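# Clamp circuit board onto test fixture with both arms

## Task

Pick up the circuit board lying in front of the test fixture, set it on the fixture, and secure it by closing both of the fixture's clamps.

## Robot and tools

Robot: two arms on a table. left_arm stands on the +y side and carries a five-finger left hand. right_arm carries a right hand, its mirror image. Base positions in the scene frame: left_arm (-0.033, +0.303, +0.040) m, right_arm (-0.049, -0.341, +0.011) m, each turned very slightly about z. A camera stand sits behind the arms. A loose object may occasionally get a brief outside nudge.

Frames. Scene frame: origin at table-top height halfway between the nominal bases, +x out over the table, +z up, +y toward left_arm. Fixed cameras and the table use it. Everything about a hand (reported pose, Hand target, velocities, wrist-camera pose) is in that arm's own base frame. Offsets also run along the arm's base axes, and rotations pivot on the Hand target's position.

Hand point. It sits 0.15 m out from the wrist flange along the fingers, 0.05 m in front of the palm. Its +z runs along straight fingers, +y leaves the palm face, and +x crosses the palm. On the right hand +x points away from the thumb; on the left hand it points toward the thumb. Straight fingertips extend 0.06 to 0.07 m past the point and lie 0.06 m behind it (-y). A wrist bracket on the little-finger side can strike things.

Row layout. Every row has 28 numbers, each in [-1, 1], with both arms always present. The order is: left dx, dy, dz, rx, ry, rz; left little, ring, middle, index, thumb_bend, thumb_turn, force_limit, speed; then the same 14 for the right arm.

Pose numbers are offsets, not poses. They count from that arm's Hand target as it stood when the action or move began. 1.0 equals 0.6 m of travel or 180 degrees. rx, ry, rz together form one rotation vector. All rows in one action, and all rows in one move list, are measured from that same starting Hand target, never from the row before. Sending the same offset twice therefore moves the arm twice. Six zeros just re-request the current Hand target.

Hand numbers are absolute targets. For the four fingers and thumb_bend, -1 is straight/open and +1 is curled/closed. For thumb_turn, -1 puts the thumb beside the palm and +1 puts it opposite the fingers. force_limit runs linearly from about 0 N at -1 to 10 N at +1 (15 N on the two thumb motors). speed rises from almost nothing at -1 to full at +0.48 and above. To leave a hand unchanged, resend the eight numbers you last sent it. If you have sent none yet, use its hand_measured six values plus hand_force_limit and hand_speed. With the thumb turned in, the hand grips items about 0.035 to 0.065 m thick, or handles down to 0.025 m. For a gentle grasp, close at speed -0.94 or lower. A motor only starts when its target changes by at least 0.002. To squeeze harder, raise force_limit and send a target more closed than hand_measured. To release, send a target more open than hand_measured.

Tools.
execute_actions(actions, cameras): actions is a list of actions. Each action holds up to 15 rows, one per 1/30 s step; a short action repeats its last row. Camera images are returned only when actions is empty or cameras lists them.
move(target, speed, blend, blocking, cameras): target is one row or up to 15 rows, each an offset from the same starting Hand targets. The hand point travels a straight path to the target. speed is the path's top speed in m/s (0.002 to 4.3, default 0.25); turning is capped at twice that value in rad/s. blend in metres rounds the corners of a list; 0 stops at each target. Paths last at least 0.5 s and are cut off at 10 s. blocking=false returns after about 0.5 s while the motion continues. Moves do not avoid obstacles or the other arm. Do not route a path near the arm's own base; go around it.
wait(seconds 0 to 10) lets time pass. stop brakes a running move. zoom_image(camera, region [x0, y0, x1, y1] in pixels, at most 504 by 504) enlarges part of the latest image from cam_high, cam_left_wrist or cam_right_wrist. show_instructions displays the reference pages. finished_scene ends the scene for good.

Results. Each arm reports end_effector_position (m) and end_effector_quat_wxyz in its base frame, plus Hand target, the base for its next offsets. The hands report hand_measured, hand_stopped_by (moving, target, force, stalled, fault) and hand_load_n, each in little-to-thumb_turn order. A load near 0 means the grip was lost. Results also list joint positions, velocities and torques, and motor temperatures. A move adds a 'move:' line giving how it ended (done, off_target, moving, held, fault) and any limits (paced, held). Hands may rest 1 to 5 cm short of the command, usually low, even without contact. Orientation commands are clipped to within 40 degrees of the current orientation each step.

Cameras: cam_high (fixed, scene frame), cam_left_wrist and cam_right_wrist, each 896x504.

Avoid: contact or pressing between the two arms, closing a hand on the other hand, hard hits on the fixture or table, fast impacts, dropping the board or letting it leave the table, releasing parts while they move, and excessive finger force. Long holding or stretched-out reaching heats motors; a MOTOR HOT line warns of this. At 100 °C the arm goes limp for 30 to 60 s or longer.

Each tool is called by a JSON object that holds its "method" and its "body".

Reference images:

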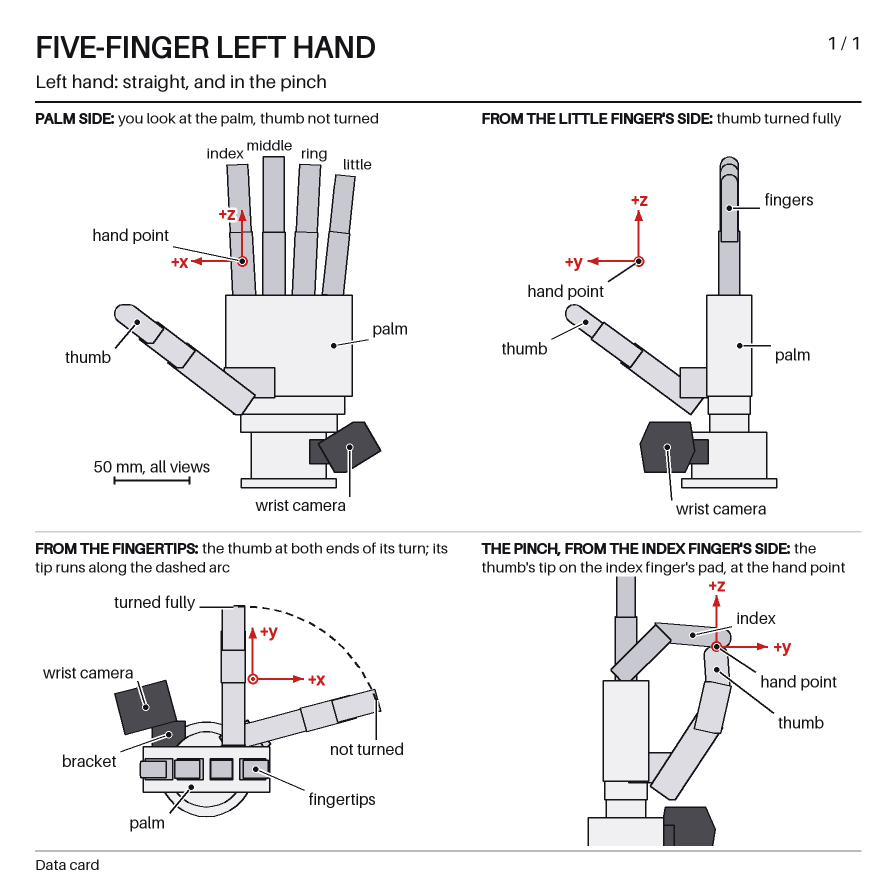

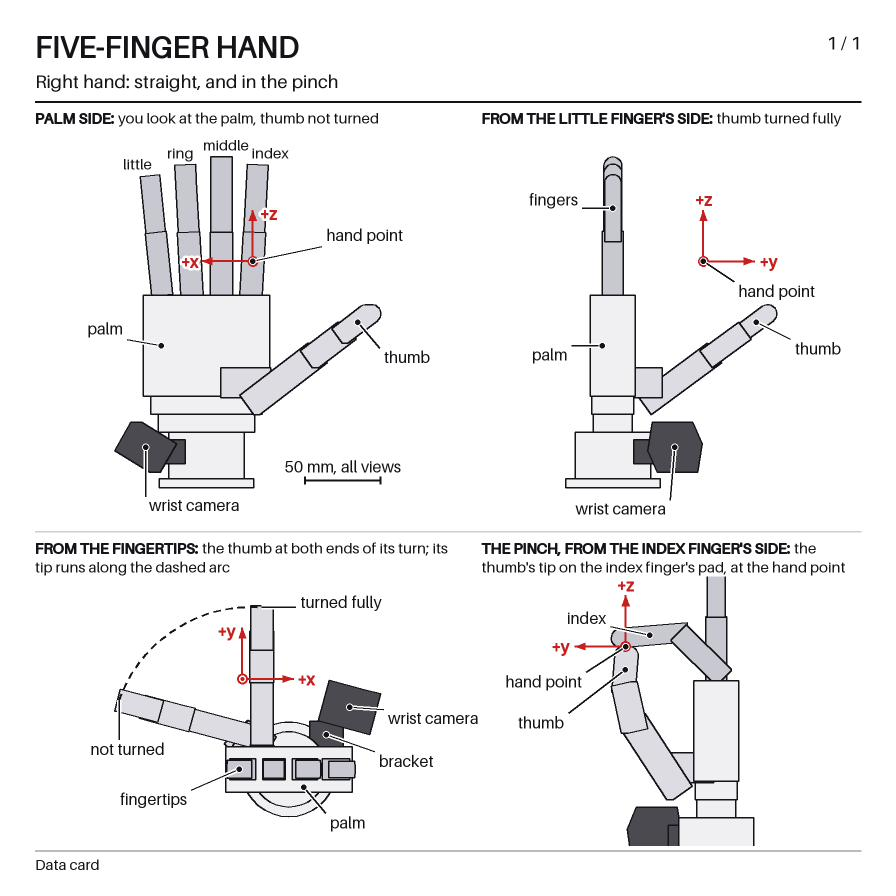

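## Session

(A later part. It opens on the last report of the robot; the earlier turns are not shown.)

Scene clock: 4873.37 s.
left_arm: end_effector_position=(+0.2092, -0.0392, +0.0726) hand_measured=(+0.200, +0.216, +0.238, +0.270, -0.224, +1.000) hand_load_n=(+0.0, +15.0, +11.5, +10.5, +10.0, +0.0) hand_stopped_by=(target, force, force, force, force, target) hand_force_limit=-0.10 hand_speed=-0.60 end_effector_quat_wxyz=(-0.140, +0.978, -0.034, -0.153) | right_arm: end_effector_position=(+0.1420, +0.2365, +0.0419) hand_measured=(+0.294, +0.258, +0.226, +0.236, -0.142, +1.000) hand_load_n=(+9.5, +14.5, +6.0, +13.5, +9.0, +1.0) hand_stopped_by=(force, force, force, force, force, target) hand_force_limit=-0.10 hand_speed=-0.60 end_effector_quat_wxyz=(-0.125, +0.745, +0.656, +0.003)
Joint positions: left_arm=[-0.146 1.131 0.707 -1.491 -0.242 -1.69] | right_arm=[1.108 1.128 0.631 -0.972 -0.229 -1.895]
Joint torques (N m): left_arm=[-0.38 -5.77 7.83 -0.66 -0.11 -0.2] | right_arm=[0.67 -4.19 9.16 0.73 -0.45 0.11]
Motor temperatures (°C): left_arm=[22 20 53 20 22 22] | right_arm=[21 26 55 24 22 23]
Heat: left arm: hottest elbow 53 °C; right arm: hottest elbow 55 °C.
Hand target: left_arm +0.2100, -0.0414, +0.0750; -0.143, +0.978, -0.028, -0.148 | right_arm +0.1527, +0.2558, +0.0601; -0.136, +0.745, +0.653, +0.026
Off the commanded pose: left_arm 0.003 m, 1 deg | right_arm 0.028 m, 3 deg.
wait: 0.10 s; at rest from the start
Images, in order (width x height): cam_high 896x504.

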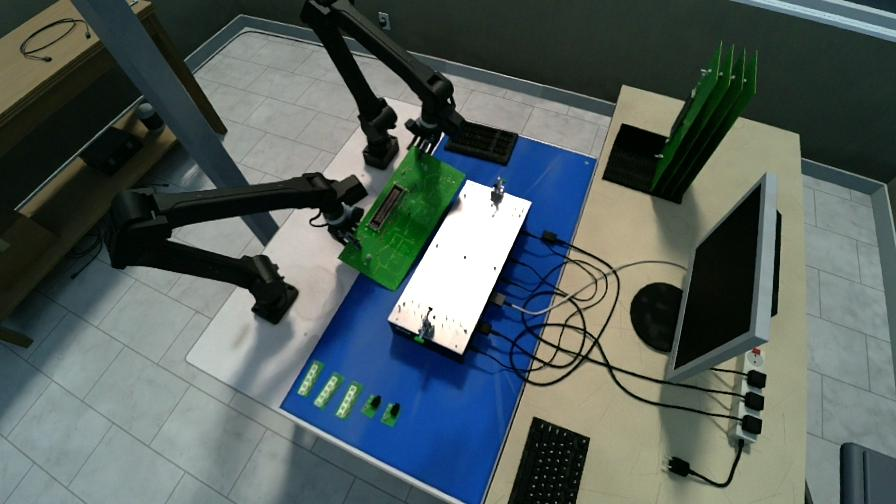

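{"method": "move", "body": {"target": [[0, 0, 0.0333, 0, 0, 0, 0.2, 0.62, 0.62, 0.62, 0.35, 1, -0.1, -0.6, 0, 0, 0.0217, 0, 0, 0, 0.6, 0.6, 0.6, 0.6, 0.35, 1, -0.1, -0.6], [0.0255, -0.1358, 0.0333, 0, 0, 0, 0.2, 0.62, 0.62, 0.62, 0.35, 1, -0.1, -0.6, 0.0128, -0.1748, 0.0217, 0, 0, 0, 0.6, 0.6, 0.6, 0.6, 0.35, 1, -0.1, -0.6]], "speed": 0.06, "blend": 0.008, "cameras": ["all"]}}

Scene clock: 4962.27 s.
left_arm: end_effector_position=(+0.2180, -0.1231, +0.0901) hand_measured=(+0.200, +0.216, +0.240, +0.268, -0.224, +1.000) hand_load_n=(+0.0, +0.0, +3.5, +21.0, +10.0, +2.0) hand_stopped_by=(target, force, force, force, force, target) hand_force_limit=-0.10 hand_speed=-0.60 end_effector_quat_wxyz=(-0.131, +0.979, -0.035, -0.150) | right_arm: end_effector_position=(+0.1512, +0.1516, +0.0637) hand_measured=(+0.294, +0.258, +0.226, +0.236, -0.144, +1.000) hand_load_n=(+13.5, +20.5, +9.0, +5.0, +15.5, +0.0) hand_stopped_by=(force, force, force, force, force, target) hand_force_limit=-0.10 hand_speed=-0.60 end_effector_quat_wxyz=(-0.119, +0.753, +0.647, +0.011)
Joint positions: left_arm=[-0.433 1.209 0.813 -1.558 -0.124 -1.956] | right_arm=[0.889 0.87 0.544 -1.179 -0.23 -2.095]
Joint torques (N m): left_arm=[0.32 -5.25 9.94 -1.29 -0.69 -0.17] | right_arm=[-0.91 -2.9 6.89 0.68 -0.05 0.08]
Heat: left arm: hottest elbow 53 °C; right arm: hottest elbow 52 °C.
Hand target: left_arm +0.2254, -0.1229, +0.0950; -0.143, +0.978, -0.028, -0.148 | right_arm +0.1604, +0.1508, +0.0730; -0.136, +0.745, +0.653, +0.026
Off the commanded pose: left_arm 0.009 m, 2 deg | right_arm 0.013 m, 3 deg.
joint sent to its limit (right arm) — joint 6 (wrist roll), lower limit. The joint targets are off in orientation, not in position.
move: off_target (right_arm)
camera_calibration:
cam_left_wrist: T_world_to_cam=[[0.335721, 0.92447, 0.180684, 0.0212465], [0.926366, -0.358792, 0.114517, -0.251094], [0.170695, 0.128933, -0.976852, 0.183333], [0, 0, 0, 1]] pos_world=[0.194178, -0.13337, 0.204004]
cam_right_wrist: T_world_to_cam=[[0.976735, 0.152791, -0.150478, -0.156449], [0.191321, -0.937833, 0.289597, 0.100418], [-0.0968754, -0.311649, -0.945246, 0.235765], [0, 0, 0, 1]] pos_world=[0.156437, 0.191555, 0.170233]

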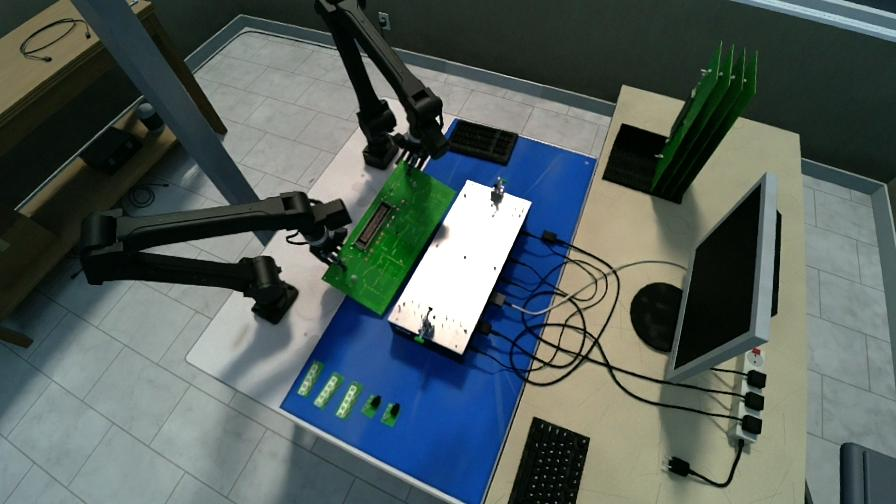

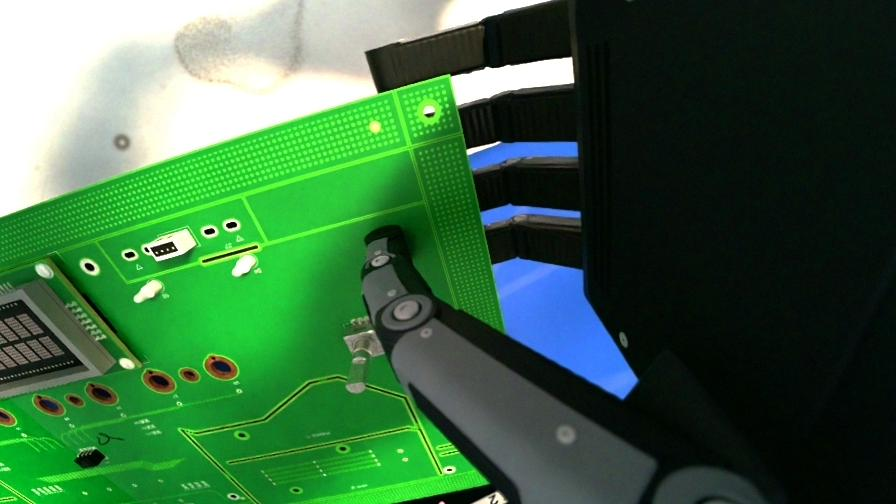

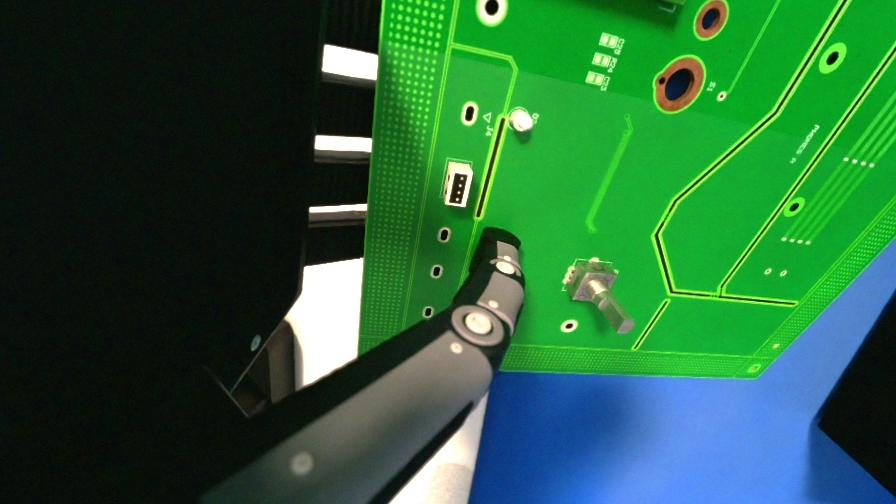

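{"method": "move", "body": {"target": [0.0, 0.0, -0.03, 0, 0, 0, 0.2, 0.62, 0.62, 0.62, 0.35, 1, -0.1, -0.6, 0, 0, -0.042, 0, 0, 0, 0.6, 0.6, 0.6, 0.6, 0.35, 1, -0.1, -0.6], "speed": 0.05, "cameras": ["all"]}}

{"method": "zoom_image", "body": {"camera": "cam_high", "region": [300, 140, 480, 330]}}

Scene clock: 4968.83 s.
left_arm: end_effector_position=(+0.2242, -0.1259, +0.0816) hand_measured=(+0.200, +0.216, +0.238, +0.268, -0.224, +1.000) hand_load_n=(+0.0, +0.0, +7.5, +15.5, +10.0, +1.0) hand_stopped_by=(target, force, force, force, force, target) hand_force_limit=-0.10 hand_speed=-0.60 end_effector_quat_wxyz=(-0.130, +0.980, -0.035, -0.146) | right_arm: end_effector_position=(+0.1529, +0.1509, +0.0465) hand_measured=(+0.294, +0.258, +0.226, +0.236, -0.144, +1.000) hand_load_n=(+10.5, +17.0, +8.0, +8.5, +14.0, +0.5) hand_stopped_by=(force, force, force, force, force, target) hand_force_limit=-0.10 hand_speed=-0.60 end_effector_quat_wxyz=(-0.120, +0.755, +0.645, +0.019)
Joint positions: left_arm=[-0.434 1.233 0.81 -1.523 -0.125 -1.956] | right_arm=[0.881 0.882 0.5 -1.109 -0.23 -2.095]
Joint torques (N m): left_arm=[0.32 -5.6 7.41 -0.39 -0.65 -0.19] | right_arm=[-0.21 -1.2 6.04 1.31 -0.06 0.08]
Heat: left arm: hottest elbow 53 °C; right arm: hottest elbow 52 °C.
Hand target: left_arm +0.2252, -0.1228, +0.0769; -0.143, +0.978, -0.028, -0.148 | right_arm +0.1605, +0.1509, +0.0479; -0.136, +0.745, +0.653, +0.026
Off the commanded pose: left_arm 0.006 m, 2 deg | right_arm 0.008 m, 3 deg.
joint sent to its limit (right arm) — joint 6 (wrist roll), lower limit. The joint targets are off in orientation, not in position.
move: off_target (right_arm)
camera_calibration:
cam_left_wrist: T_world_to_cam=[[0.335646, 0.924366, 0.181356, 0.0232014], [0.924979, -0.359841, 0.122185, -0.257282], [0.178203, 0.12674, -0.975797, 0.172348], [0, 0, 0, 1]] pos_world=[0.199479, -0.13587, 0.195405]
cam_right_wrist: T_world_to_cam=[[0.979304, 0.146608, -0.139531, -0.160572], [0.181083, -0.942613, 0.280517, 0.107214], [-0.0903978, -0.299979, -0.949653, 0.216921], [0, 0, 0, 1]] pos_world=[0.157443, 0.189674, 0.15352]

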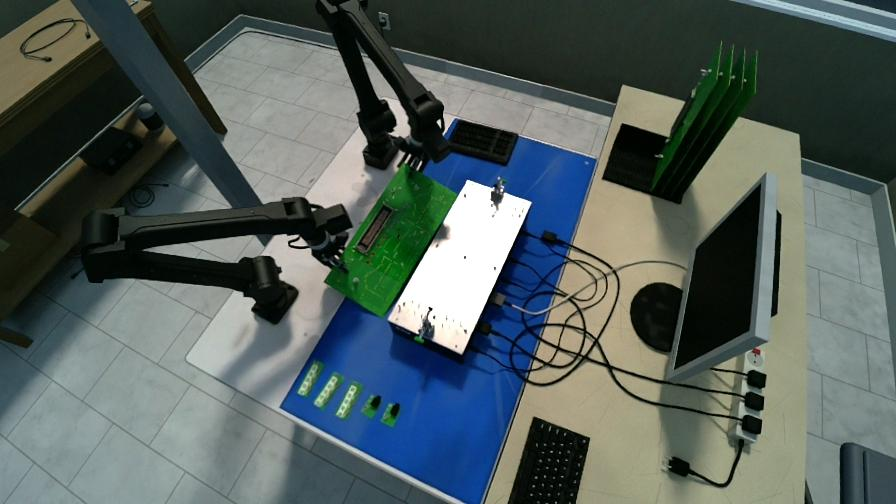

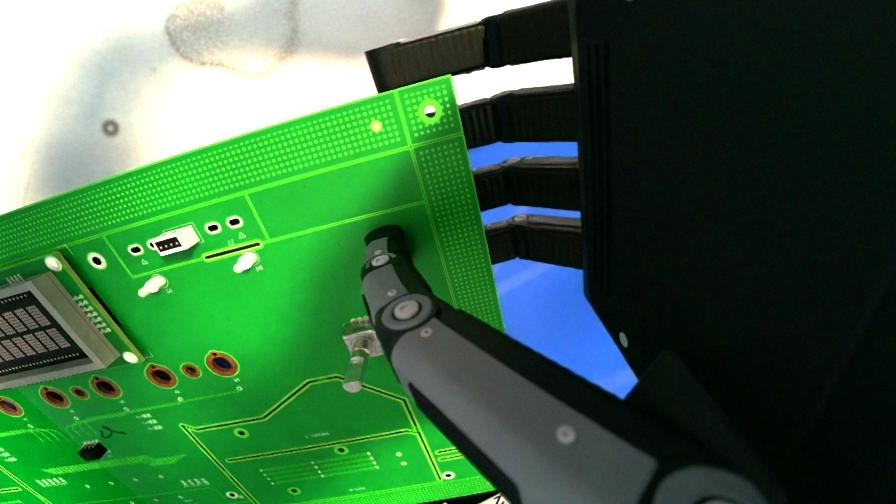

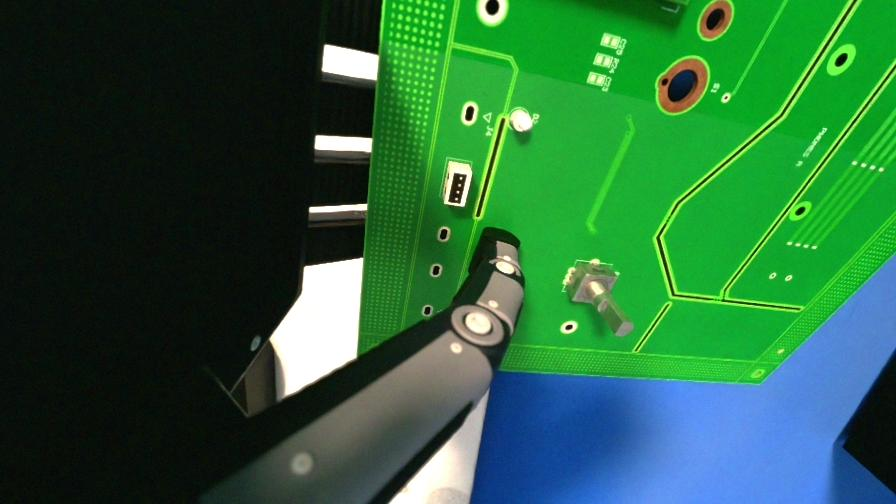

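Scaled by 2.653.

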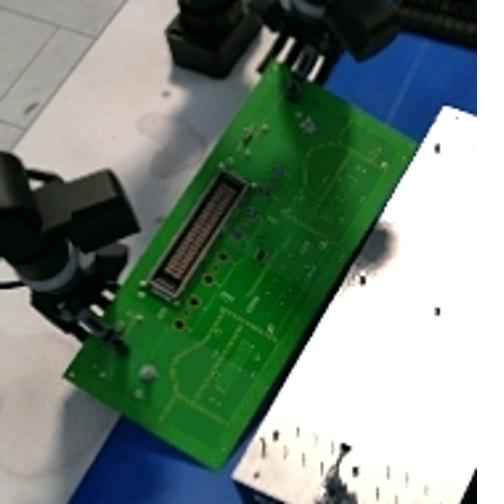

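{"method": "execute_actions", "body": {"actions": [[[0,0,0,0,0,0,0.2,0.62,0.62,0.62,0.35,1,-0.1,-0.6,0,0,0,0,0,0,0.2,0.16,0.12,0.17,-0.6,1,0,-0.3]],[[0,0,0,0,0,0,0.2,0.62,0.62,0.62,0.35,1,-0.1,-0.6,0,0,0,0,0,0,0.2,0.16,0.12,0.17,-0.6,1,0,-0.3]],[[0,0,0,0,0,0,0.2,0.62,0.62,0.62,0.35,1,-0.1,-0.6,0,0,0,0,0,0,0.2,0.16,0.12,0.17,-0.6,-1,0,-0.1]]]}}

{"method": "wait", "body": {"seconds": 1.0, "cameras": ["cam_right_wrist", "cam_left_wrist"]}}

Scene clock: 4978.23 s.
left_arm: end_effector_position=(+0.2236, -0.1232, +0.0787) hand_measured=(+0.200, +0.216, +0.238, +0.268, -0.224, +1.000) hand_load_n=(+0.0, +2.0, +8.5, +16.5, +9.0, +0.5) hand_stopped_by=(target, force, force, force, force, target) hand_force_limit=-0.10 hand_speed=-0.60 end_effector_quat_wxyz=(-0.136, +0.979, -0.035, -0.147) | right_arm: end_effector_position=(+0.1543, +0.1504, +0.0465) hand_measured=(+0.200, +0.160, +0.120, +0.170, -0.600, -1.000) hand_load_n=(+0.0, +0.0, +0.0, +0.0, +0.0, +0.0) hand_stopped_by=(target, target, target, target, target, target) hand_force_limit=0.00 hand_speed=-0.10 end_effector_quat_wxyz=(-0.120, +0.756, +0.643, +0.021)
Joint positions: left_arm=[-0.434 1.236 0.804 -1.52 -0.135 -1.959] | right_arm=[0.876 0.882 0.5 -1.106 -0.229 -2.095]
Joint torques (N m): left_arm=[0.38 -5.83 7.83 -0.51 -0.29 -0.16] | right_arm=[0.32 -1.14 6.02 1.22 -0.09 0.08]
Heat: left arm: hottest elbow 53 °C; right arm: hottest elbow 52 °C.
Hand target: left_arm +0.2252, -0.1229, +0.0769; -0.143, +0.978, -0.028, -0.148 | right_arm +0.1605, +0.1509, +0.0479; -0.136, +0.745, +0.653, +0.026
Off the commanded pose: left_arm 0.002 m, 1 deg | right_arm 0.006 m, 3 deg.
joint sent to its limit (right arm) — joint 6 (wrist roll), lower limit. The joint targets are off in orientation, not in position.

Scene clock: 4979.23 s.
left_arm: end_effector_position=(+0.2236, -0.1232, +0.0787) hand_measured=(+0.200, +0.216, +0.238, +0.268, -0.224, +1.000) hand_load_n=(+0.0, +2.0, +9.0, +16.5, +9.5, +1.0) hand_stopped_by=(target, force, force, force, force, target) hand_force_limit=-0.10 hand_speed=-0.60 end_effector_quat_wxyz=(-0.136, +0.979, -0.035, -0.147) | right_arm: end_effector_position=(+0.1543, +0.1504, +0.0465) hand_measured=(+0.200, +0.160, +0.120, +0.170, -0.600, -1.000) hand_load_n=(+0.5, +0.0, +0.0, +0.0, +0.0, +0.0) hand_stopped_by=(target, target, target, target, target, target) hand_force_limit=0.00 hand_speed=-0.10 end_effector_quat_wxyz=(-0.120, +0.756, +0.643, +0.021)
Joint positions: left_arm=[-0.434 1.236 0.804 -1.52 -0.135 -1.959] | right_arm=[0.876 0.882 0.5 -1.106 -0.229 -2.095]
Joint torques (N m): left_arm=[0.38 -5.83 7.84 -0.53 -0.29 -0.16] | right_arm=[0.26 -1.14 6.02 1.22 -0.09 0.08]
Heat: left arm: hottest elbow 53 °C; right arm: hottest elbow 52 °C.
Hand target: left_arm +0.2252, -0.1229, +0.0769; -0.143, +0.978, -0.028, -0.148 | right_arm +0.1605, +0.1509, +0.0479; -0.136, +0.745, +0.653, +0.026
Off the commanded pose: left_arm 0.002 m, 1 deg | right_arm 0.006 m, 3 deg.
wait: 1.00 s; at rest by 0.17 s
camera_calibration:
cam_left_wrist: T_world_to_cam=[[0.336179, 0.922002, 0.192085, 0.0202215], [0.92492, -0.361654, 0.117171, -0.255247], [0.1775, 0.138273, -0.974358, 0.170742], [0, 0, 0, 1]] pos_world=[0.198978, -0.134564, 0.192387]
cam_right_wrist: T_world_to_cam=[[0.980407, 0.14115, -0.137397, -0.161283], [0.175107, -0.943975, 0.27973, 0.107577], [-0.0902158, -0.298309, -0.950196, 0.216766], [0, 0, 0, 1]] pos_world=[0.158841, 0.188979, 0.153718]
Images, in order (width x height): cam_left_wrist 896x504, cam_right_wrist 896x504.

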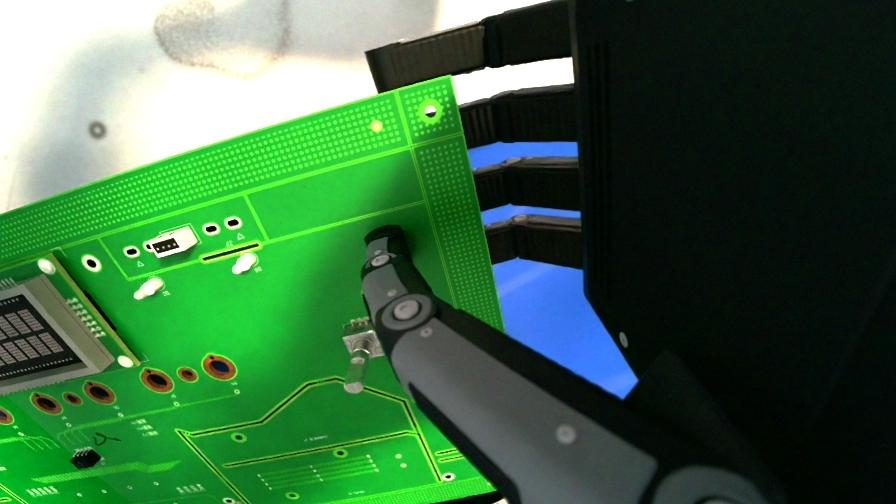

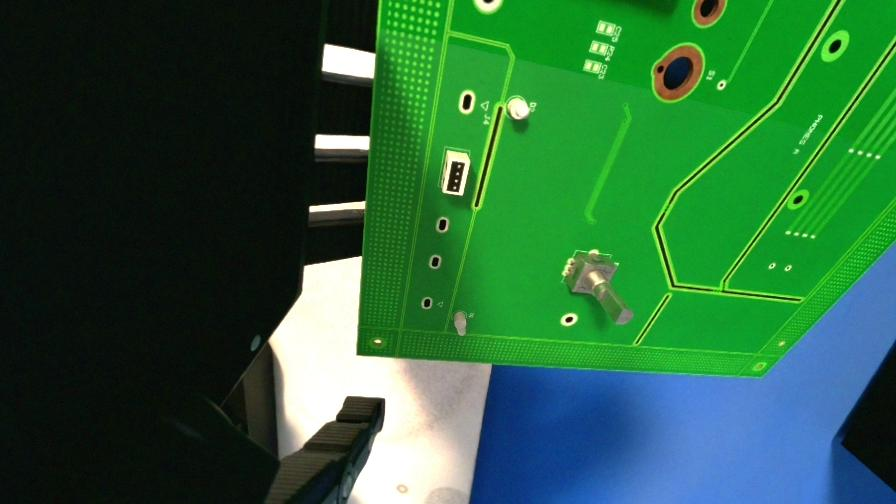

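{"method": "move", "body": {"target": [[0,0,0,0,0,0,0.2,0.62,0.62,0.62,0.35,1,-0.1,-0.6,-0.01,-0.0017,-0.0207,0,0,0,0.2,0.16,0.12,0.17,-0.6,-1,0,-0.1],[0,0,0,0,0,0,0.2,0.62,0.62,0.62,0.35,1,-0.1,-0.6,-0.15,0.0017,0.0202,0,0,0,0.2,0.16,0.12,0.17,-0.6,-1,0,-0.1]], "speed": 0.08, "cameras": ["cam_right_wrist"]}}

Scene clock: 5000.80 s.
left_arm: end_effector_position=(+0.2238, -0.1230, +0.0787) hand_measured=(+0.200, +0.216, +0.238, +0.268, -0.224, +1.000) hand_load_n=(+0.0, +4.5, +9.5, +15.0, +9.5, +0.5) hand_stopped_by=(target, force, force, force, force, target) hand_force_limit=-0.10 hand_speed=-0.60 end_effector_quat_wxyz=(-0.137, +0.979, -0.035, -0.146) | right_arm: end_effector_position=(+0.0721, +0.1562, +0.0618) hand_measured=(+0.200, +0.160, +0.120, +0.170, -0.600, -1.000) hand_load_n=(+0.0, +0.0, +0.5, +0.0, +0.0, +0.0) hand_stopped_by=(target, target, target, target, target, target) hand_force_limit=0.00 hand_speed=-0.10 end_effector_quat_wxyz=(-0.140, +0.741, +0.656, +0.030)
Joint positions: left_arm=[-0.434 1.236 0.804 -1.52 -0.137 -1.96] | right_arm=[1.275 0.65 0.449 -1.168 -0.206 -1.723]
Joint torques (N m): left_arm=[0.32 -5.83 7.84 -0.54 -0.24 -0.16] | right_arm=[1.73 1.2 6.2 0.57 -0.13 0.18]
Motor temperatures (°C): left_arm=[22 20 53 20 22 22] | right_arm=[21 25 50 24 22 23]
Heat: left arm: hottest elbow 53 °C; right arm: hottest elbow 50 °C.
Hand target: left_arm +0.2253, -0.1229, +0.0769; -0.143, +0.978, -0.028, -0.148 | right_arm +0.0704, +0.1519, +0.0601; -0.136, +0.745, +0.653, +0.026
Off the commanded pose: left_arm 0.002 m, 1 deg | right_arm 0.005 m, 1 deg.
move: done
camera_calibration:
cam_right_wrist: T_world_to_cam=[[0.973349, 0.183751, -0.13721, -0.0855264], [0.212091, -0.948862, 0.233836, 0.124195], [-0.0872261, -0.256705, -0.962546, 0.219584], [0, 0, 0, 1]] pos_world=[0.0760599, 0.189928, 0.170584]
Images, in order (width x height): cam_right_wrist 896x504.

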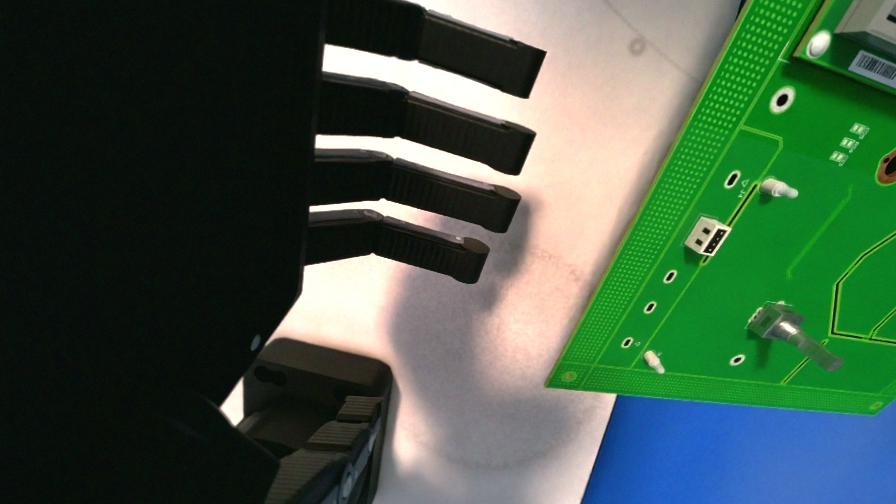

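{"method": "move", "body": {"target": [[0,0,0,0,0,0,0.2,0.62,0.62,0.62,0.35,1,-0.1,-0.6,0,0,0.11,-0.03,-0.0177,0,0.2,0.16,0.12,0.17,-0.6,0.2,0,0],[0,0,0,0,0,0,0.2,0.62,0.62,0.62,0.35,1,-0.1,-0.6,0.045,0,0.19,-0.0752,-0.0442,0,0.2,0.16,0.12,0.17,-0.6,0.2,0,0]], "speed": 0.2, "blend": 0.03}}

Scene clock: 5006.43 s.
left_arm: end_effector_position=(+0.2238, -0.1230, +0.0787) hand_measured=(+0.200, +0.216, +0.238, +0.268, -0.224, +1.000) hand_load_n=(+0.0, +4.0, +9.5, +15.0, +9.5, +0.5) hand_stopped_by=(target, force, force, force, force, target) hand_force_limit=-0.10 hand_speed=-0.60 end_effector_quat_wxyz=(-0.137, +0.979, -0.035, -0.146) | right_arm: end_effector_position=(+0.0930, +0.1399, +0.1547) hand_measured=(+0.200, +0.160, +0.120, +0.170, -0.600, +0.200) hand_load_n=(+0.0, +0.0, +0.0, +0.0, +0.0, +0.0) hand_stopped_by=(target, target, target, target, target, target) hand_force_limit=0.00 hand_speed=0.00 end_effector_quat_wxyz=(+0.009, +0.749, +0.662, -0.018)
Joint positions: left_arm=[-0.434 1.236 0.804 -1.52 -0.137 -1.96] | right_arm=[1.362 0.815 0.735 -1.53 -0.006 -1.657]
Joint torques (N m): left_arm=[0.38 -5.83 7.84 -0.54 -0.24 -0.16] | right_arm=[0.62 -0.26 10.07 0.14 0.03 0.1]
Heat: left arm: hottest elbow 53 °C; right arm: hottest elbow 50 °C.
Hand target: left_arm +0.2253, -0.1229, +0.0769; -0.143, +0.978, -0.028, -0.148 | right_arm +0.0974, +0.1518, +0.1739; -0.002, +0.752, +0.659, +0.000
Off the commanded pose: left_arm 0.002 m, 1 deg | right_arm 0.023 m, 2 deg.
move: off_target (right_arm)

{"method": "move", "body": {"target": [[0,0,0,0,0,0,0.2,0.62,0.62,0.62,0.35,1,-0.1,-0.6,-0.0123,-0.0863,-0.0167,0,0,-0.4556,0.2,0.16,0.12,0.17,-0.6,0.2,0,0],[0,0,0,0,0,0,0.2,0.62,0.62,0.62,0.35,1,-0.1,-0.6,0.021,-0.0197,-0.0167,0,0,-0.9556,0.2,0.16,0.12,0.17,-0.6,0.2,0,0],[0,0,0,0,0,0,0.2,0.62,0.62,0.62,0.35,1,-0.1,-0.6,0.171,-0.203,-0.04,0.1096,0.0341,0.4732,0.2,0.16,0.12,0.17,-0.6,0.2,0,0]], "speed": 0.35, "blend": 0.02, "cameras": ["cam_high", "cam_right_wrist"]}}

Scene clock: 5022.57 s.
left_arm: end_effector_position=(+0.2238, -0.1230, +0.0787) hand_measured=(+0.200, +0.216, +0.238, +0.268, -0.224, +1.000) hand_load_n=(+0.0, +4.5, +9.5, +15.0, +9.5, +0.5) hand_stopped_by=(target, force, force, force, force, target) hand_force_limit=-0.10 hand_speed=-0.60 end_effector_quat_wxyz=(-0.137, +0.979, -0.035, -0.146) | right_arm: end_effector_position=(+0.1880, +0.0334, +0.1367) hand_measured=(+0.200, +0.160, +0.120, +0.170, -0.600, +0.200) hand_load_n=(+0.0, +0.5, +0.0, +0.0, +0.0, +0.0) hand_stopped_by=(target, target, target, target, target, target) hand_force_limit=0.00 hand_speed=0.00 end_effector_quat_wxyz=(-0.162, +0.091, +0.980, +0.066)
Joint positions: left_arm=[-0.434 1.236 0.804 -1.52 -0.137 -1.96] | right_arm=[-0.241 0.978 0.741 -1.677 -0.082 1.501]
Joint torques (N m): left_arm=[0.38 -5.71 7.83 -0.54 -0.24 -0.16] | right_arm=[1.03 -1.14 8.75 -0.5 -0.37 0.17]
Heat: left arm: hottest elbow 53 °C; right arm: hottest elbow 53 °C.
Hand target: left_arm +0.2253, -0.1229, +0.0769; -0.143, +0.978, -0.028, -0.148 | right_arm +0.2000, +0.0301, +0.1499; -0.151, +0.099, +0.981, +0.065
Off the commanded pose: left_arm 0.002 m, 1 deg | right_arm 0.018 m, 2 deg.
move: off_target (right_arm)
camera_calibration:
cam_right_wrist: T_world_to_cam=[[-0.0814796, 0.985469, 0.149038, -0.0330774], [0.976398, 0.0489147, 0.210367, -0.20832], [0.20002, 0.162661, -0.966195, 0.202764], [0, 0, 0, 1]] pos_world=[0.160152, 0.00980486, 0.244663]
Images, in order (width x height): cam_high 896x504, cam_right_wrist 896x504.

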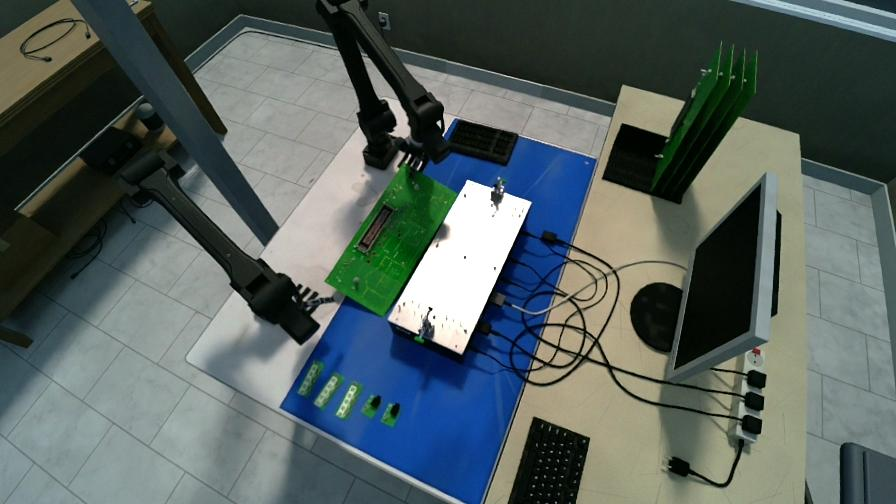

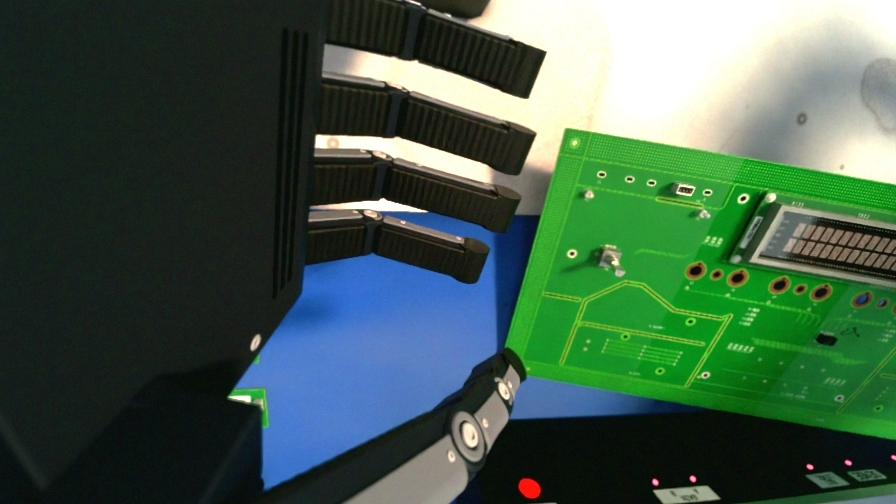

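{"method": "move", "body": {"target": [0,0,0,0,0,0,0.2,0.62,0.62,0.62,0.35,1,-0.1,-0.6,-0.0358,0.045,-0.18,0,0,0,0.2,0.16,0.12,0.17,-0.6,-1,0,0], "speed": 0.12, "cameras": ["cam_right_wrist"]}}

Scene clock: 5042.20 s.
left_arm: end_effector_position=(+0.2238, -0.1230, +0.0787) hand_measured=(+0.200, +0.216, +0.238, +0.268, -0.224, +1.000) hand_load_n=(+0.0, +4.5, +9.5, +15.0, +9.5, +0.0) hand_stopped_by=(target, force, force, force, force, target) hand_force_limit=-0.10 hand_speed=-0.60 end_effector_quat_wxyz=(-0.137, +0.979, -0.035, -0.146) | right_arm: end_effector_position=(+0.1774, +0.0557, +0.0437) hand_measured=(+0.200, +0.160, +0.120, +0.170, -0.600, -1.000) hand_load_n=(+0.0, +0.0, +0.0, +0.0, +0.0, +0.0) hand_stopped_by=(target, target, target, target, target, target) hand_force_limit=0.00 hand_speed=0.00 end_effector_quat_wxyz=(-0.152, +0.096, +0.982, +0.065)
Joint positions: left_arm=[-0.434 1.236 0.804 -1.52 -0.137 -1.96] | right_arm=[-0.143 1.027 0.511 -1.367 -0.115 1.604]
Joint torques (N m): left_arm=[0.44 -5.83 7.84 -0.53 -0.24 -0.16] | right_arm=[1.9 -1.08 4.9 0.35 -0.41 0.17]
Heat: left arm: hottest elbow 53 °C; right arm: hottest elbow 54 °C.
Hand target: left_arm +0.2253, -0.1229, +0.0769; -0.143, +0.978, -0.028, -0.148 | right_arm +0.1786, +0.0571, +0.0420; -0.151, +0.098, +0.982, +0.065
Off the commanded pose: left_arm 0.002 m, 1 deg | right_arm 0.003 m, 0 deg.
move: done
camera_calibration:
cam_right_wrist: T_world_to_cam=[[-0.0746178, 0.987121, 0.141505, -0.0430803], [0.972385, 0.0405575, 0.22983, -0.179107], [0.221131, 0.154747, -0.962889, 0.107922], [0, 0, 0, 1]] pos_world=[0.147082, 0.033089, 0.151177]
Images, in order (width x height): cam_right_wrist 896x504.

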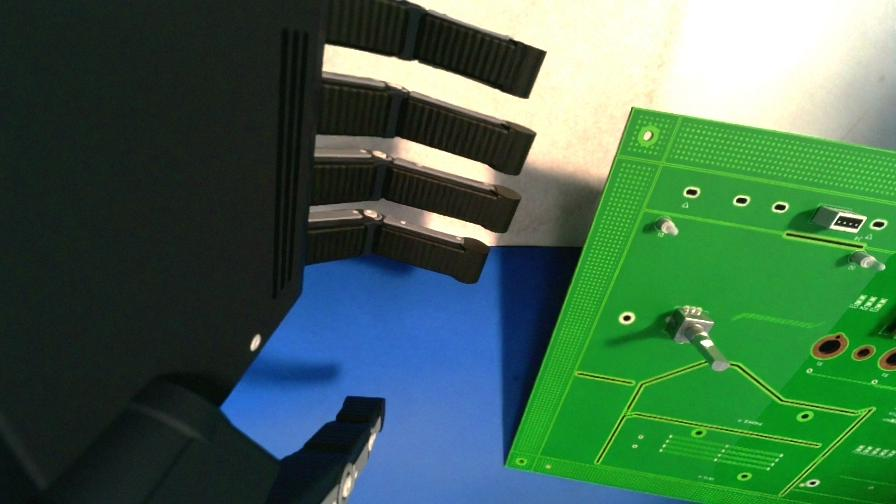

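{"method": "move", "body": {"target": [[0,0,0,0,0,0,0.2,0.62,0.62,0.62,0.35,1,-0.1,-0.6,0.004,0.0058,-0.0395,0,0,0,0.2,0.16,0.12,0.17,-0.6,-1,0,0],[0,0,0,0,0,0,0.2,0.62,0.62,0.62,0.35,1,-0.1,-0.6,0.0073,0.085,-0.028,0,0,0,0.2,0.16,0.12,0.17,-0.6,-1,0,0]], "speed": 0.06, "cameras": ["cam_right_wrist"]}}

Scene clock: 5058.10 s.
left_arm: end_effector_position=(+0.2238, -0.1230, +0.0787) hand_measured=(+0.200, +0.216, +0.238, +0.268, -0.224, +1.000) hand_load_n=(+0.0, +4.5, +9.5, +15.0, +9.5, +0.5) hand_stopped_by=(target, force, force, force, force, target) hand_force_limit=-0.10 hand_speed=-0.60 end_effector_quat_wxyz=(-0.137, +0.979, -0.035, -0.146) | right_arm: end_effector_position=(+0.1763, +0.1064, +0.0220) hand_measured=(+0.200, +0.160, +0.120, +0.170, -0.600, -1.000) hand_load_n=(+0.0, +0.0, +0.0, +0.0, +0.0, +0.0) hand_stopped_by=(target, target, target, target, target, target) hand_force_limit=0.00 hand_speed=0.00 end_effector_quat_wxyz=(-0.162, +0.096, +0.980, +0.063)
Joint positions: left_arm=[-0.434 1.236 0.804 -1.52 -0.137 -1.96] | right_arm=[0.12 1.079 0.476 -1.263 -0.191 1.858]
Joint torques (N m): left_arm=[0.38 -5.77 7.84 -0.54 -0.24 -0.16] | right_arm=[1.73 -2.43 5.33 0.38 -0.42 0.19]
Heat: left arm: hottest elbow 53 °C; right arm: hottest elbow 50 °C.
Hand target: left_arm +0.2253, -0.1229, +0.0769; -0.143, +0.978, -0.028, -0.148 | right_arm +0.1828, +0.1081, +0.0251; -0.151, +0.098, +0.981, +0.065
Off the commanded pose: left_arm 0.002 m, 1 deg | right_arm 0.008 m, 1 deg.
move: done
camera_calibration:
cam_right_wrist: T_world_to_cam=[[-0.0730357, 0.987274, 0.141262, -0.0903861], [0.977101, 0.0424501, 0.2085, -0.175672], [0.19985, 0.153256, -0.967767, 0.0835603], [0, 0, 0, 1]] pos_world=[0.148348, 0.0838871, 0.130263]
Images, in order (width x height): cam_right_wrist 896x504.

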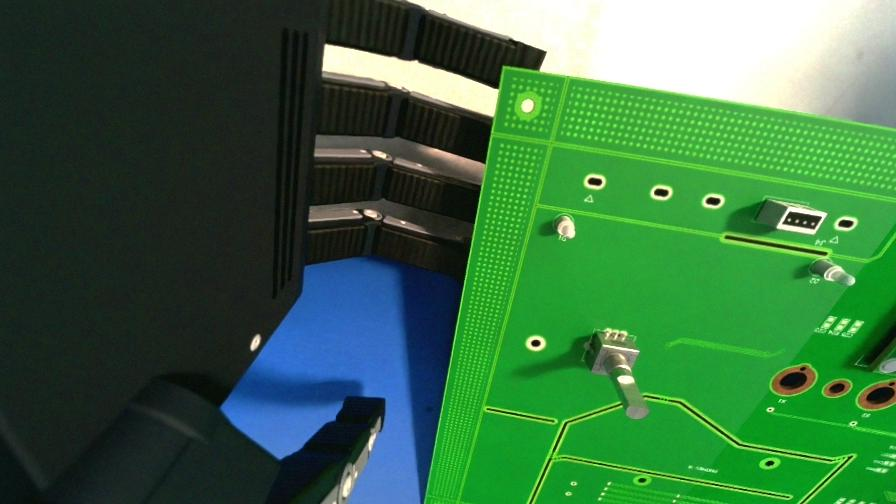

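{"method": "move", "body": {"target": [[0,0,0,0,0,0,0.2,0.62,0.62,0.62,0.35,1,-0.1,-0.6,0.008,0.0405,0.0143,0,0,0,0.2,0.16,0.12,0.17,-0.6,-1,0,0]], "speed": 0.05, "cameras": ["cam_right_wrist"]}}

Scene clock: 5070.53 s.
left_arm: end_effector_position=(+0.2238, -0.1230, +0.0787) hand_measured=(+0.200, +0.216, +0.238, +0.268, -0.224, +1.000) hand_load_n=(+0.0, +4.0, +9.5, +15.0, +9.5, +0.5) hand_stopped_by=(target, force, force, force, force, target) hand_force_limit=-0.10 hand_speed=-0.60 end_effector_quat_wxyz=(-0.137, +0.979, -0.035, -0.146) | right_arm: end_effector_position=(+0.1685, +0.1267, +0.0219) hand_measured=(+0.200, +0.160, +0.120, +0.170, -0.600, -1.000) hand_load_n=(+0.0, +0.0, +0.0, +0.0, +0.0, +0.0) hand_stopped_by=(target, target, target, target, target, target) hand_force_limit=0.00 hand_speed=0.00 end_effector_quat_wxyz=(-0.173, +0.098, +0.978, +0.058)
Joint positions: left_arm=[-0.434 1.236 0.804 -1.52 -0.137 -1.96] | right_arm=[0.233 1.079 0.476 -1.263 -0.22 1.97]
Joint torques (N m): left_arm=[0.38 -5.83 7.83 -0.53 -0.23 -0.16] | right_arm=[1.85 -2.14 7.54 0.25 -0.44 0.17]
Heat: left arm: hottest elbow 53 °C; right arm: hottest elbow 49 °C.
Hand target: left_arm +0.2253, -0.1229, +0.0769; -0.143, +0.978, -0.028, -0.148 | right_arm +0.1877, +0.1323, +0.0337; -0.151, +0.098, +0.981, +0.065
Off the commanded pose: left_arm 0.002 m, 1 deg | right_arm 0.023 m, 3 deg.
move: off_target (right_arm)
camera_calibration:
cam_right_wrist: T_world_to_cam=[[-0.0691567, 0.988468, 0.134714, -0.111606], [0.981387, 0.0431587, 0.187126, -0.169276], [0.179155, 0.145148, -0.973055, 0.0864693], [0, 0, 0, 1]] pos_world=[0.142915, 0.105074, 0.13085]
Images, in order (width x height): cam_right_wrist 896x504.

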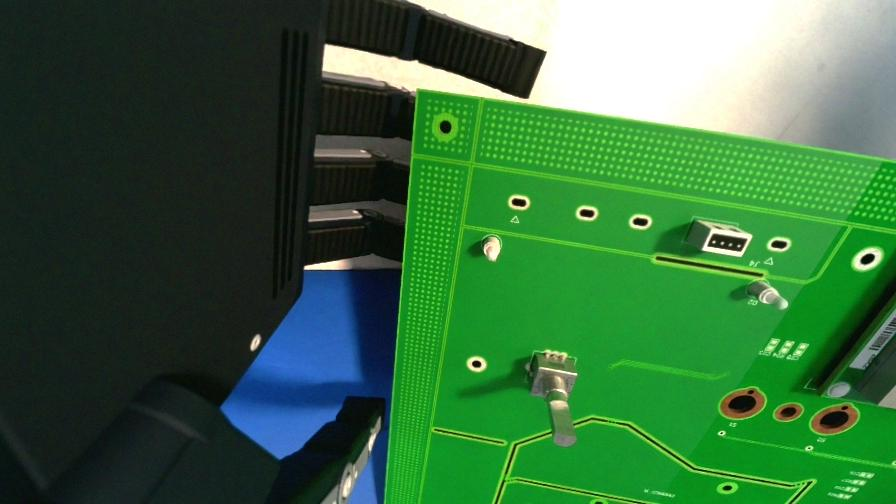

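{"method": "move", "body": {"target": [[0,0,0,0,0,0,0.2,0.62,0.62,0.62,0.35,1,-0.1,-0.6,0.018,0.004,0.026,0,0,0,0.2,0.16,0.12,0.17,-0.6,-1,0,0]], "speed": 0.05, "cameras": ["cam_right_wrist"]}}

Scene clock: 5081.13 s.
left_arm: end_effector_position=(+0.2239, -0.1226, +0.0787) hand_measured=(+0.200, +0.216, +0.238, +0.268, -0.224, +1.000) hand_load_n=(+0.0, +1.0, +8.5, +18.0, +9.0, +1.0) hand_stopped_by=(target, force, force, force, force, target) hand_force_limit=-0.10 hand_speed=-0.60 end_effector_quat_wxyz=(-0.138, +0.979, -0.035, -0.146) | right_arm: end_effector_position=(+0.1796, +0.1293, +0.0341) hand_measured=(+0.200, +0.160, +0.120, +0.170, -0.600, -1.000) hand_load_n=(+0.5, +0.0, +0.0, +0.0, +0.0, +0.0) hand_stopped_by=(target, target, target, target, target, target) hand_force_limit=0.00 hand_speed=0.00 end_effector_quat_wxyz=(-0.167, +0.098, +0.979, +0.060)
Joint positions: left_arm=[-0.434 1.236 0.804 -1.52 -0.138 -1.96] | right_arm=[0.233 1.079 0.515 -1.29 -0.22 1.971]
Joint torques (N m): left_arm=[0.38 -5.83 7.83 -0.54 -0.17 -0.16] | right_arm=[1.79 -1.85 8.53 -0.31 -0.43 0.17]
Heat: left arm: hottest elbow 53 °C; right arm: hottest elbow 48 °C.
Hand target: left_arm +0.2253, -0.1228, +0.0769; -0.143, +0.978, -0.028, -0.148 | right_arm +0.1985, +0.1347, +0.0493; -0.151, +0.099, +0.981, +0.065
Off the commanded pose: left_arm 0.002 m, 1 deg | right_arm 0.025 m, 2 deg.
move: off_target (right_arm)
camera_calibration:
cam_right_wrist: T_world_to_cam=[[-0.0700316, 0.988178, 0.136383, -0.114967], [0.979154, 0.0419634, 0.198737, -0.182411], [0.190665, 0.147458, -0.970517, 0.0934819], [0, 0, 0, 1]] pos_world=[0.152733, 0.107477, 0.142657]
Images, in order (width x height): cam_right_wrist 896x504.

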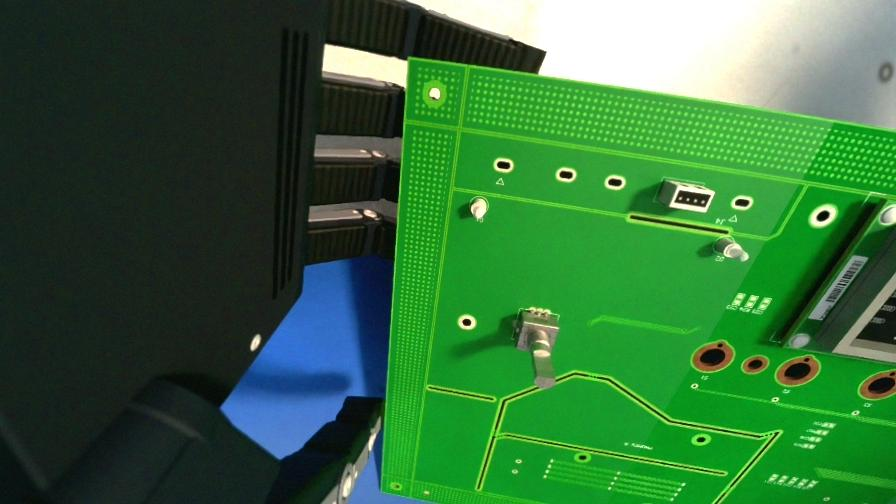

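{"method": "move", "body": {"target": [[0,0,0,0,0,0,0.2,0.62,0.62,0.62,0.35,1,-0.1,-0.6,0.0067,0.001,0.0167,0,0,0,0.2,0.16,0.12,0.17,-0.4,-1,0,0]], "speed": 0.05, "cameras": ["cam_right_wrist"]}}

Scene clock: 5090.77 s.
left_arm: end_effector_position=(+0.2226, -0.1218, +0.0771) hand_measured=(+0.200, +0.216, +0.238, +0.268, -0.224, +1.000) hand_load_n=(+0.0, +0.0, +4.5, +24.0, +8.5, +1.0) hand_stopped_by=(target, force, force, force, force, target) hand_force_limit=-0.10 hand_speed=-0.60 end_effector_quat_wxyz=(-0.139, +0.979, -0.034, -0.148) | right_arm: end_effector_position=(+0.1817, +0.1296, +0.0409) hand_measured=(+0.200, +0.160, +0.120, +0.170, -0.400, -1.000) hand_load_n=(+1.0, +0.5, +0.0, +0.5, +0.0, -0.5) hand_stopped_by=(target, target, target, target, target, target) hand_force_limit=0.00 hand_speed=0.00 end_effector_quat_wxyz=(-0.170, +0.098, +0.979, +0.058)
Joint positions: left_arm=[-0.434 1.238 0.8 -1.52 -0.139 -1.963] | right_arm=[0.233 1.079 0.536 -1.318 -0.219 1.971]
Joint torques (N m): left_arm=[0.38 -5.89 8.16 -0.54 -0.16 -0.13] | right_arm=[1.67 -2.32 8.99 -0.46 -0.45 0.16]
Heat: left arm: hottest elbow 52 °C; right arm: hottest elbow 49 °C.
Hand target: left_arm +0.2254, -0.1229, +0.0770; -0.143, +0.978, -0.028, -0.148 | right_arm +0.2026, +0.1354, +0.0594; -0.151, +0.099, +0.981, +0.065
Off the commanded pose: left_arm 0.003 m, 1 deg | right_arm 0.028 m, 2 deg.
move: off_target (right_arm)
camera_calibration:
cam_right_wrist: T_world_to_cam=[[-0.0692874, 0.988488, 0.134504, -0.116189], [0.980562, 0.0426727, 0.191512, -0.185888], [0.183568, 0.145159, -0.97223, 0.101339], [0, 0, 0, 1]] pos_world=[0.155622, 0.108074, 0.149753]
Images, in order (width x height): cam_right_wrist 896x504.

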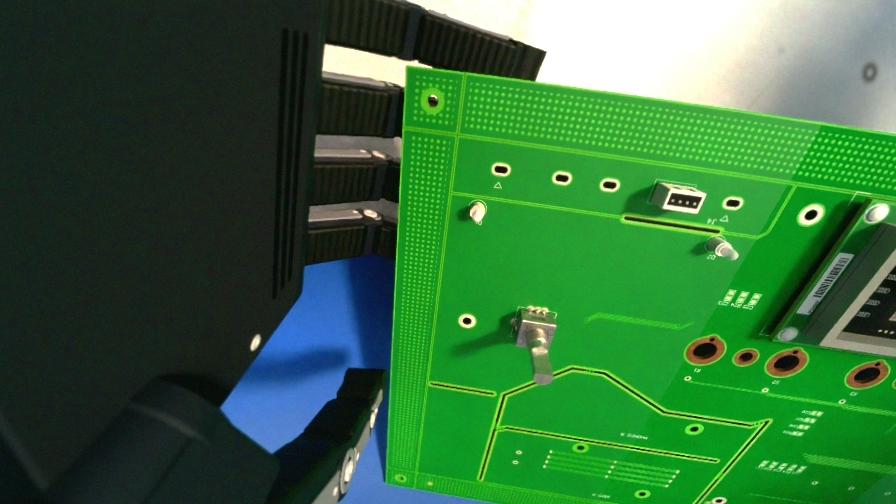

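{"method": "execute_actions", "body": {"actions": [[[0,0,0,0,0,0,0.2,0.62,0.62,0.62,0.35,1,-0.1,-0.6,0,0,0,0,0,0,0.2,0.16,0.12,0.17,-0.4,1,-0.3,-0.2]],[[0,0,0,0,0,0,0.2,0.62,0.62,0.62,0.35,1,-0.1,-0.6,0,0,0,0,0,0,0.2,0.16,0.12,0.17,-0.4,1,-0.3,-0.2]],[[0,0,0,0,0,0,0.2,0.62,0.62,0.62,0.35,1,-0.1,-0.6,0,0,0,0,0,0,0.2,0.16,0.12,0.17,-0.4,1,-0.3,-0.2]]], "cameras": ["cam_right_wrist"]}}

Scene clock: 5100.17 s.
left_arm: end_effector_position=(+0.2226, -0.1218, +0.0771) hand_measured=(+0.200, +0.216, +0.238, +0.268, -0.224, +1.000) hand_load_n=(+0.5, +0.0, +4.5, +24.0, +8.0, +1.0) hand_stopped_by=(target, force, force, force, force, target) hand_force_limit=-0.10 hand_speed=-0.60 end_effector_quat_wxyz=(-0.139, +0.979, -0.034, -0.148) | right_arm: end_effector_position=(+0.1818, +0.1296, +0.0409) hand_measured=(+0.200, +0.160, +0.120, +0.170, -0.400, +1.000) hand_load_n=(+1.5, +0.5, +0.0, +0.0, +0.0, +0.0) hand_stopped_by=(target, target, target, target, target, target) hand_force_limit=-0.30 hand_speed=-0.20 end_effector_quat_wxyz=(-0.170, +0.098, +0.979, +0.058)
Joint positions: left_arm=[-0.434 1.238 0.8 -1.52 -0.139 -1.963] | right_arm=[0.233 1.079 0.536 -1.318 -0.219 1.971]
Joint torques (N m): left_arm=[0.32 -5.95 8.16 -0.54 -0.16 -0.13] | right_arm=[1.67 -2.32 8.99 -0.44 -0.46 0.15]
Heat: left arm: hottest elbow 52 °C; right arm: hottest elbow 49 °C.
Hand target: left_arm +0.2254, -0.1229, +0.0770; -0.143, +0.978, -0.028, -0.148 | right_arm +0.2026, +0.1354, +0.0594; -0.151, +0.098, +0.982, +0.065
Off the commanded pose: left_arm 0.003 m, 1 deg | right_arm 0.028 m, 2 deg.
camera_calibration:
cam_right_wrist: T_world_to_cam=[[-0.0688482, 0.988536, 0.134376, -0.116243], [0.980595, 0.042273, 0.191432, -0.185838], [0.183557, 0.144948, -0.972264, 0.101369], [0, 0, 0, 1]] pos_world=[0.155622, 0.108073, 0.149753]
Images, in order (width x height): cam_right_wrist 896x504.

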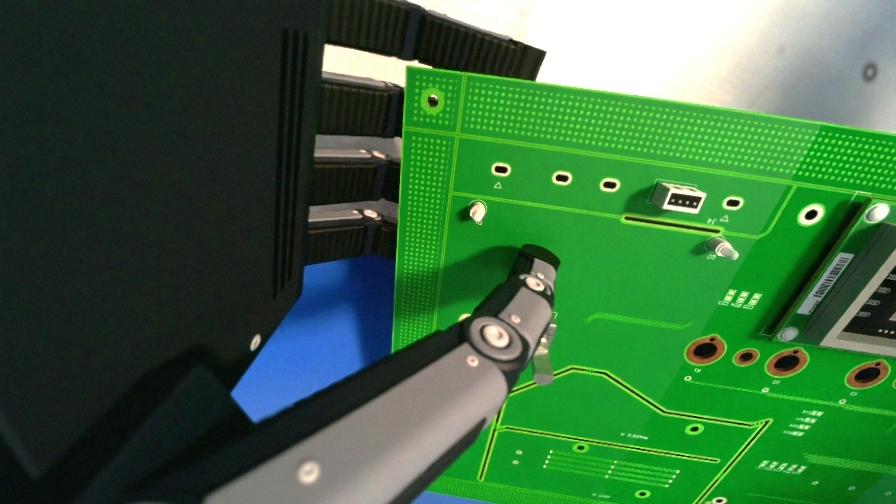

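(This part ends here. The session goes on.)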